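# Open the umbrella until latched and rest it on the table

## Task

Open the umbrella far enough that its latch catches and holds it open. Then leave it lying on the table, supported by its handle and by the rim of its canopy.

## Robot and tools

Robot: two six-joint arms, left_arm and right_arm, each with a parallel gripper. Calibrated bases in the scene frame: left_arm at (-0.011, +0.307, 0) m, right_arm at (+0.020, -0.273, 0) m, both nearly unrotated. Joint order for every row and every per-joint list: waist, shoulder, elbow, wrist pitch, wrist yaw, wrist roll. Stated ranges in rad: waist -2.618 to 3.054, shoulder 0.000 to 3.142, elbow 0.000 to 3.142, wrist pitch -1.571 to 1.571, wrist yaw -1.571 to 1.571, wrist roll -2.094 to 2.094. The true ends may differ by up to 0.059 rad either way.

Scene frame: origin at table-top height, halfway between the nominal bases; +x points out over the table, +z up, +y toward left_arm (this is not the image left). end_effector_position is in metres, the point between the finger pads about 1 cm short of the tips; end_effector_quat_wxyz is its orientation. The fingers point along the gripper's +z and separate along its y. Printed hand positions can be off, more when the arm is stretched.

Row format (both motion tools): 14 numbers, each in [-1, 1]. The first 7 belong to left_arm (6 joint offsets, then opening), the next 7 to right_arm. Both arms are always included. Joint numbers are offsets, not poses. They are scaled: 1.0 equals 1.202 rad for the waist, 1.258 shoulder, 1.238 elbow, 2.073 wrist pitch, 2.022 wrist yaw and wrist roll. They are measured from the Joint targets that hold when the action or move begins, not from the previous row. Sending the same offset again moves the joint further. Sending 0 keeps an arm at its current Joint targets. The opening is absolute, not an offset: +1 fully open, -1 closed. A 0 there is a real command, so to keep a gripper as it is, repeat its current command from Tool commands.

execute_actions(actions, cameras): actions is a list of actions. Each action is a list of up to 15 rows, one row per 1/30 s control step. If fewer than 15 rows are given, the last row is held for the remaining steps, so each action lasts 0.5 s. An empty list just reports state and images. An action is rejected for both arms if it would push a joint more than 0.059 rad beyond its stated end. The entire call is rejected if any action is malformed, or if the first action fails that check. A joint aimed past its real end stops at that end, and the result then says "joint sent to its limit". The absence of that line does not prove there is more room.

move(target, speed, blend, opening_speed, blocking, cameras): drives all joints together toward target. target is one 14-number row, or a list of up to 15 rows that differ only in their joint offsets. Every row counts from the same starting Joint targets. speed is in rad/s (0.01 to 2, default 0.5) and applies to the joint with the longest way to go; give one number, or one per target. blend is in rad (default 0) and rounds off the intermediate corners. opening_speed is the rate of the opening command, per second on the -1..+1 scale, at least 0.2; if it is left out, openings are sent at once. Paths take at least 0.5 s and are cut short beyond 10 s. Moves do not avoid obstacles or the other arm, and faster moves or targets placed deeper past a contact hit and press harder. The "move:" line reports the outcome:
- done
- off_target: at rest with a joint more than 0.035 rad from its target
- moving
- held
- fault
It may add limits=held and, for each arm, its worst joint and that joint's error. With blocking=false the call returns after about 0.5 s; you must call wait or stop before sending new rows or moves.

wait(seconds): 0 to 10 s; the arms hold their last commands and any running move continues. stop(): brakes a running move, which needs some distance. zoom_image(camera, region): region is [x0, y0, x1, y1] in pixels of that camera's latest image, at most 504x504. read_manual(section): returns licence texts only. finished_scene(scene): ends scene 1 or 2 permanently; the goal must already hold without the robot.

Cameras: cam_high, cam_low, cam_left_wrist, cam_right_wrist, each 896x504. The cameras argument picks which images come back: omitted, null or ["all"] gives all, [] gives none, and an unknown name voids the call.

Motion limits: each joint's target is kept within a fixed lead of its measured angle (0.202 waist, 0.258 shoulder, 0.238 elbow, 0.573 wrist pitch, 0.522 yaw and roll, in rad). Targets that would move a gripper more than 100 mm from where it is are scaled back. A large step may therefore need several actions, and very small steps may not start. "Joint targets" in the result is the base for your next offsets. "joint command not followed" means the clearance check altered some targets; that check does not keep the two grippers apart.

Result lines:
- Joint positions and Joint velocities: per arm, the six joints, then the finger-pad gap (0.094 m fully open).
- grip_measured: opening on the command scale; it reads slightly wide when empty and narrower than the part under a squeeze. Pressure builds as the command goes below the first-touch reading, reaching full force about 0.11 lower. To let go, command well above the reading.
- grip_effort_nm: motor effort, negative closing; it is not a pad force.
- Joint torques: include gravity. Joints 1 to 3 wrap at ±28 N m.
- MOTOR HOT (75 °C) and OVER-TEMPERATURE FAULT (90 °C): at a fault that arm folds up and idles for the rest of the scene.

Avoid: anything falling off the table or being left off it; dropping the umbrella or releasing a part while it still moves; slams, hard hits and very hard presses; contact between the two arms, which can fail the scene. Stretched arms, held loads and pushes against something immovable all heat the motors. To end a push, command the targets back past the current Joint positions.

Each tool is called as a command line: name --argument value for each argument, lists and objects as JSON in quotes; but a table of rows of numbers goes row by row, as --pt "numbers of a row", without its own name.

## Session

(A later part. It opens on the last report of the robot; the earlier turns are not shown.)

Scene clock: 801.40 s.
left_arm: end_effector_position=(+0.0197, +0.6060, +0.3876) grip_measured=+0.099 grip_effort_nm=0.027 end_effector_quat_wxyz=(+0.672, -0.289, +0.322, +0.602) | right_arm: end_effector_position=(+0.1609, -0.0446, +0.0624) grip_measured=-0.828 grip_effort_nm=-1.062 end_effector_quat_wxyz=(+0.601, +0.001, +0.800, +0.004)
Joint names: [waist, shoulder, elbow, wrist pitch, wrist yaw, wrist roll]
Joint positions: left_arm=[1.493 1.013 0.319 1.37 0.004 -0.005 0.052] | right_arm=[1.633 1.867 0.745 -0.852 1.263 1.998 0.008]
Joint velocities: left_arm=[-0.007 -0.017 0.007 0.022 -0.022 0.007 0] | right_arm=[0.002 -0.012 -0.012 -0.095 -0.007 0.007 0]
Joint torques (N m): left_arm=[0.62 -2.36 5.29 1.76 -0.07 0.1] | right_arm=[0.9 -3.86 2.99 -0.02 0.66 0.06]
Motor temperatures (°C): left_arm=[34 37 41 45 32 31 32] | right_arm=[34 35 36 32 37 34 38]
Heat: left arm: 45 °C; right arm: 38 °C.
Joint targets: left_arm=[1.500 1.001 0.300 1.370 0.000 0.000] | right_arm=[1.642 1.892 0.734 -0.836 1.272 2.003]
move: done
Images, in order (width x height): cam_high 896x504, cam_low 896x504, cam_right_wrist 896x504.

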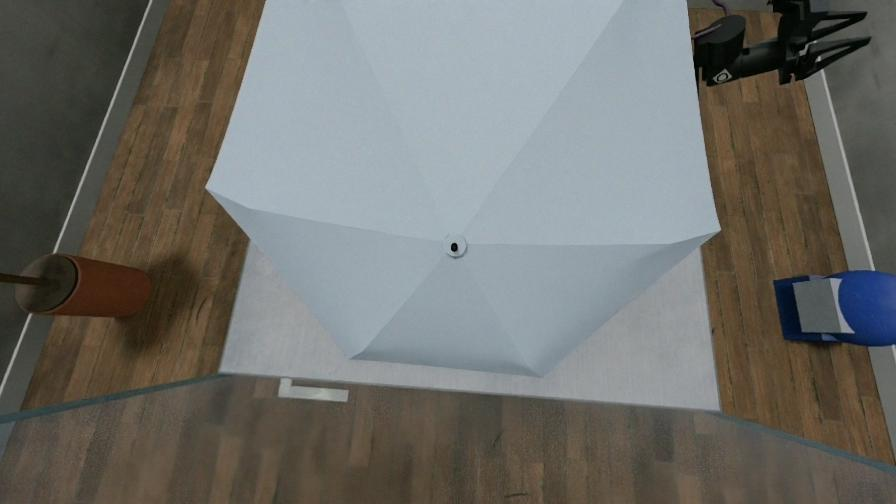

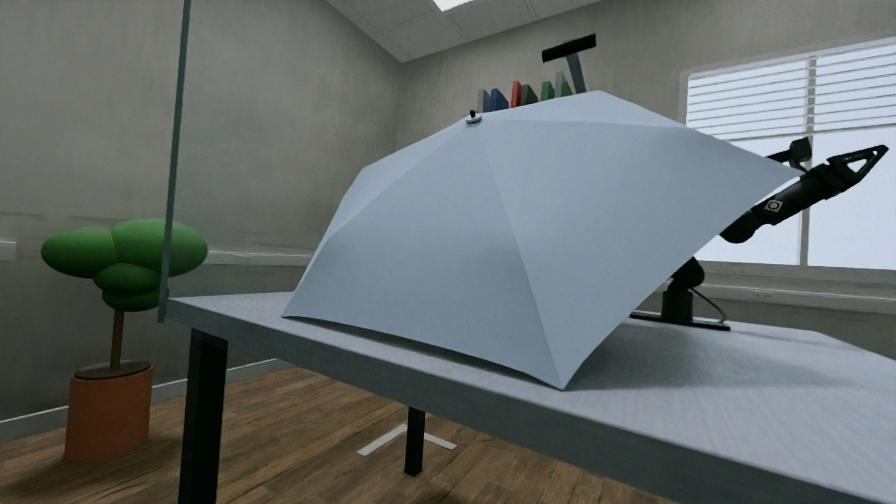

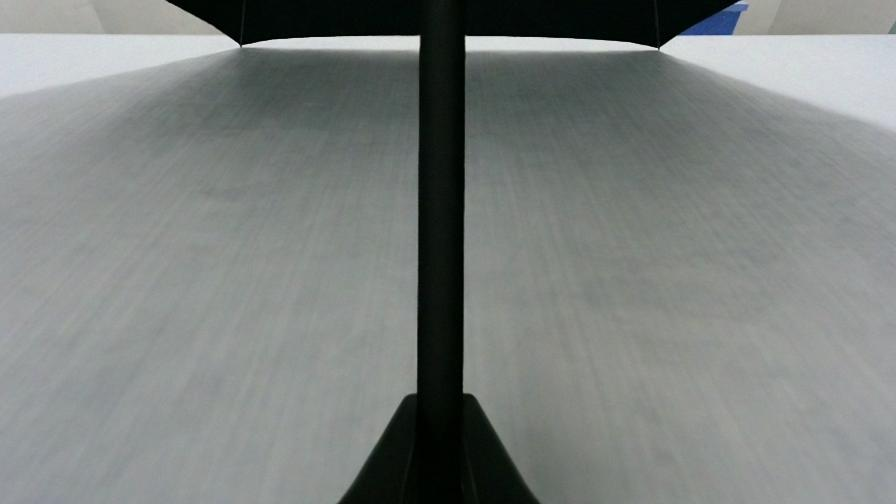

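move --target '[0,0,0,0,0,0,0.1,0,0,0,0,0,0,-0.5]' --speed 0.1 --opening_speed 0.4 --cameras '["cam_high","cam_low","cam_right_wrist"]'

Scene clock: 815.00 s.
left_arm: end_effector_position=(+0.0197, +0.6060, +0.3876) grip_measured=+0.099 grip_effort_nm=0.022 end_effector_quat_wxyz=(+0.672, -0.289, +0.322, +0.602) | right_arm: end_effector_position=(+0.1602, -0.0444, +0.0611) grip_measured=-0.502 grip_effort_nm=0.081 end_effector_quat_wxyz=(+0.601, -0.002, +0.799, +0.003)
Joint names: [waist, shoulder, elbow, wrist pitch, wrist yaw, wrist roll]
Joint positions: left_arm=[1.493 1.013 0.319 1.37 0.004 -0.005 0.052] | right_arm=[1.637 1.873 0.745 -0.85 1.263 1.999 0.023]
Joint velocities: left_arm=[-0.007 0.012 0.017 0.007 0.037 -0.051 -0.001] | right_arm=[0.002 -0.022 -0.032 -0.037 0.022 -0.022 0]
Joint torques (N m): left_arm=[0.64 -2.36 5.27 1.75 -0.07 0.1] | right_arm=[0.51 -4.37 2.93 -0.05 0.64 0.04]
Motor temperatures (°C): left_arm=[34 37 41 44 32 31 32] | right_arm=[34 35 36 32 36 34 38]
Heat: left arm: 44 °C; right arm: 38 °C.
Joint targets: left_arm=[1.500 1.001 0.300 1.370 0.000 0.000] | right_arm=[1.642 1.892 0.734 -0.836 1.272 2.003]
move: done
Images, in order (width x height): cam_high 896x504, cam_low 896x504, cam_right_wrist 896x504.

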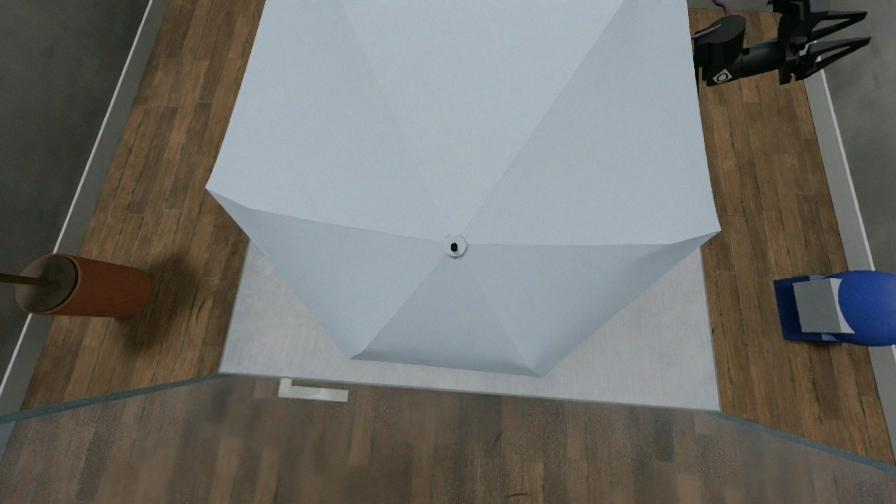

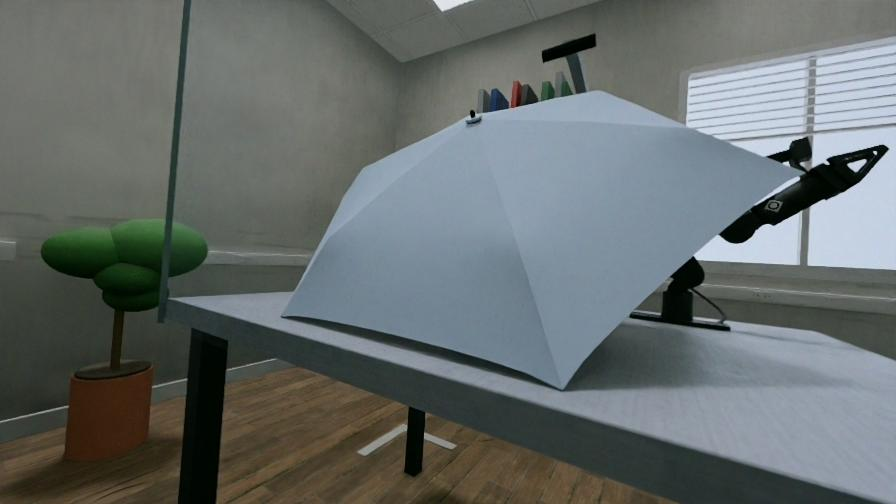

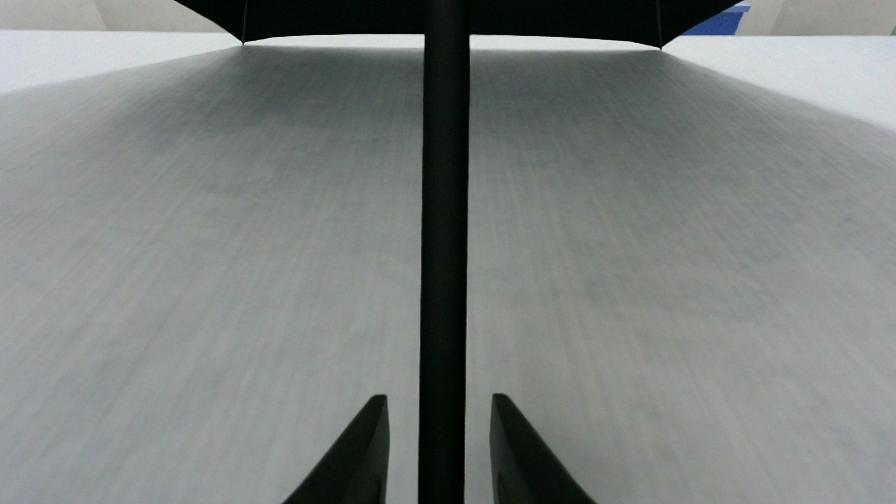

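move --target '[0,0,0,0,0,0,0.1,0.2854,-0.1479,-0.1099,-0.0265,0,0.0054,0]' --speed 0.25

Scene clock: 834.53 s.
left_arm: end_effector_position=(+0.0197, +0.6060, +0.3876) grip_measured=+0.099 grip_effort_nm=0.027 end_effector_quat_wxyz=(+0.672, -0.289, +0.322, +0.602) | right_arm: end_effector_position=(+0.0911, -0.0421, +0.0721) grip_measured=-0.002 grip_effort_nm=0.085 end_effector_quat_wxyz=(+0.592, -0.139, +0.787, +0.104)
Joint names: [waist, shoulder, elbow, wrist pitch, wrist yaw, wrist roll]
Joint positions: left_arm=[1.493 1.013 0.319 1.37 0.004 -0.005 0.052] | right_arm=[1.981 1.728 0.613 -0.87 1.263 2.002 0.047]
Joint velocities: left_arm=[-0.007 0.002 0.007 0.066 -0.051 -0.066 -0.001] | right_arm=[0.007 0.012 0.027 -0.022 -0.051 -0.11 0]
Joint torques (N m): left_arm=[0.64 -2.37 5.29 1.75 -0.06 0.1] | right_arm=[0.44 -6.45 2.7 -0.4 0.65 0.12]
Motor temperatures (°C): left_arm=[34 37 41 44 32 31 32] | right_arm=[34 35 36 32 36 34 37]
Heat: left arm: 44 °C; right arm: 37 °C.
Joint targets: left_arm=[1.500 1.001 0.300 1.370 0.000 0.000] | right_arm=[1.985 1.706 0.598 -0.891 1.272 2.013]
move: done

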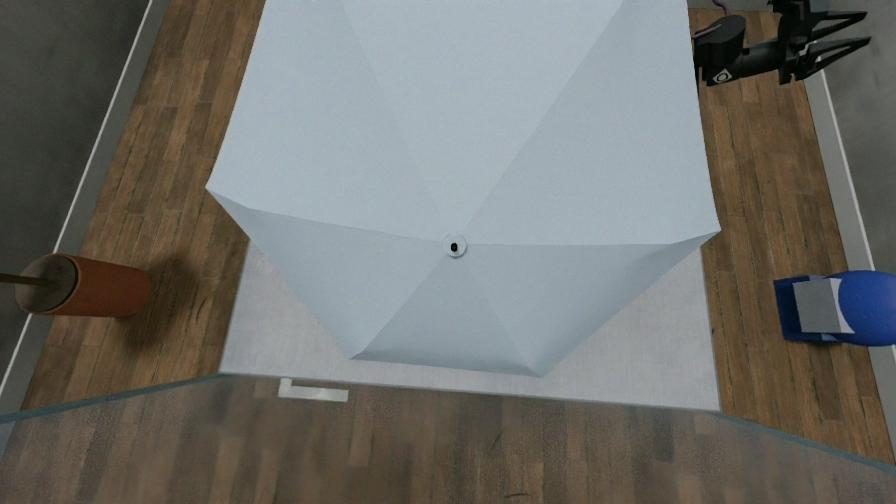

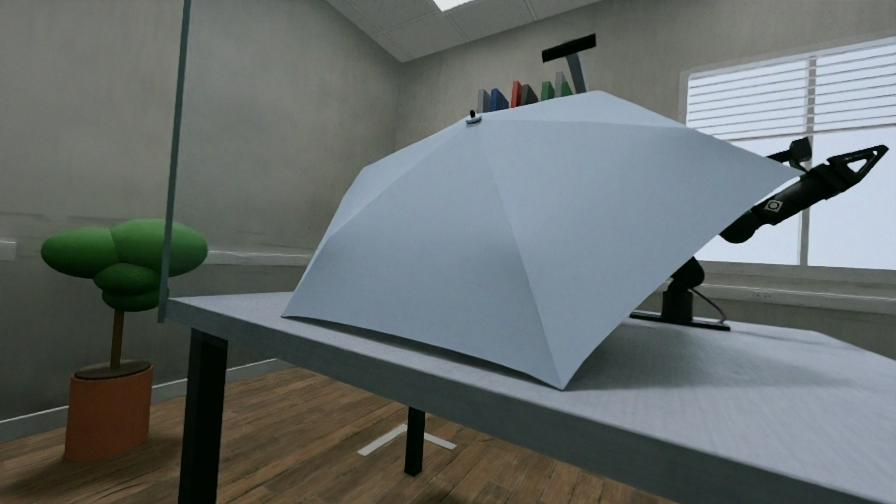

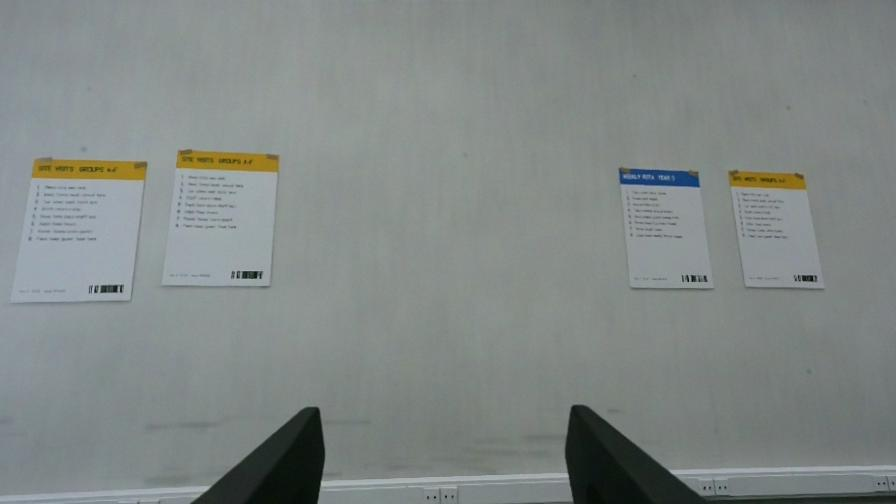

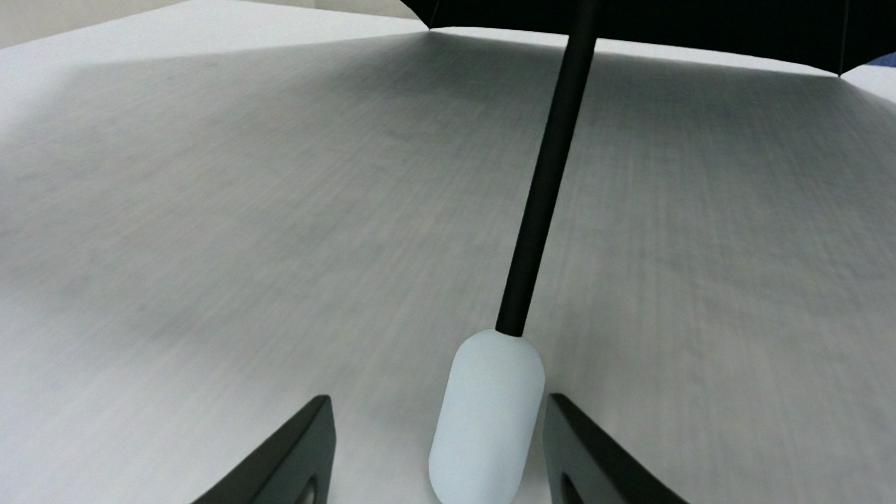

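wait --seconds 1 --cameras '["cam_high", "cam_right_wrist"]'

Scene clock: 837.50 s.
left_arm: end_effector_position=(+0.0197, +0.6060, +0.3876) grip_measured=+0.099 grip_effort_nm=0.012 end_effector_quat_wxyz=(+0.672, -0.289, +0.322, +0.602) | right_arm: end_effector_position=(+0.0912, -0.0422, +0.0722) grip_measured=-0.002 grip_effort_nm=0.095 end_effector_quat_wxyz=(+0.592, -0.139, +0.787, +0.104)
Joint names: [waist, shoulder, elbow, wrist pitch, wrist yaw, wrist roll]
Joint positions: left_arm=[1.493 1.013 0.319 1.37 0.004 -0.005 0.052] | right_arm=[1.981 1.728 0.613 -0.871 1.263 2.003 0.047]
Joint velocities: left_arm=[0.007 0.007 0.007 0.007 0.007 -0.022 0] | right_arm=[-0.007 0.002 -0.002 -0.007 -0.022 0.007 0]
Joint torques (N m): left_arm=[0.64 -2.35 5.3 1.76 -0.06 0.1] | right_arm=[0.39 -6.41 2.74 -0.38 0.65 0.13]
Motor temperatures (°C): left_arm=[34 37 41 44 32 31 32] | right_arm=[34 35 36 32 36 34 37]
Heat: left arm: 44 °C; right arm: 37 °C.
Joint targets: left_arm=[1.500 1.001 0.300 1.370 0.000 0.000] | right_arm=[1.985 1.706 0.598 -0.891 1.272 2.013]
Tool commands: left_gripper/opening=+0.1 right_gripper/opening=+0.0
wait: 1.00 s; at rest from the start
Images, in order (width x height): cam_high 896x504, cam_right_wrist 896x504.

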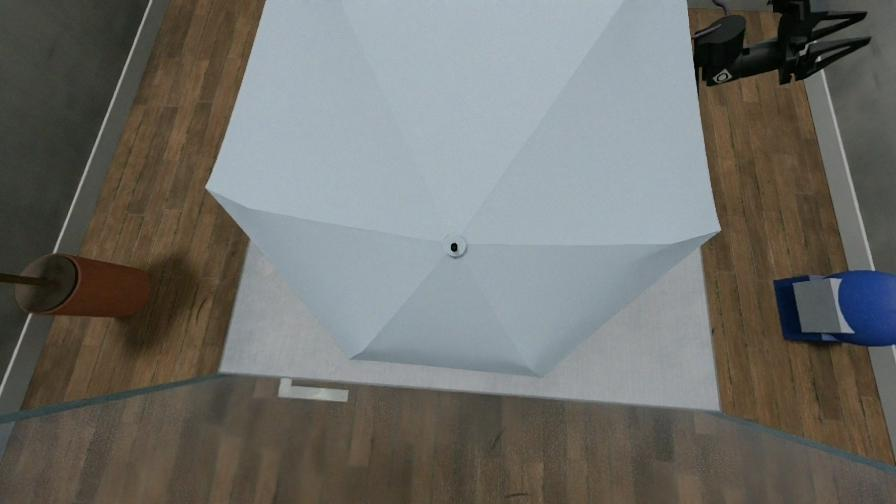

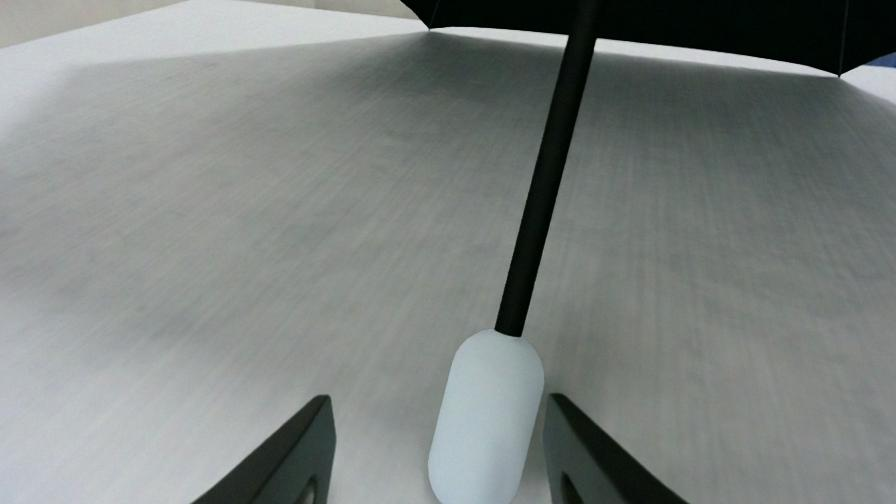

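finished_scene --scene 1

The scene is finished.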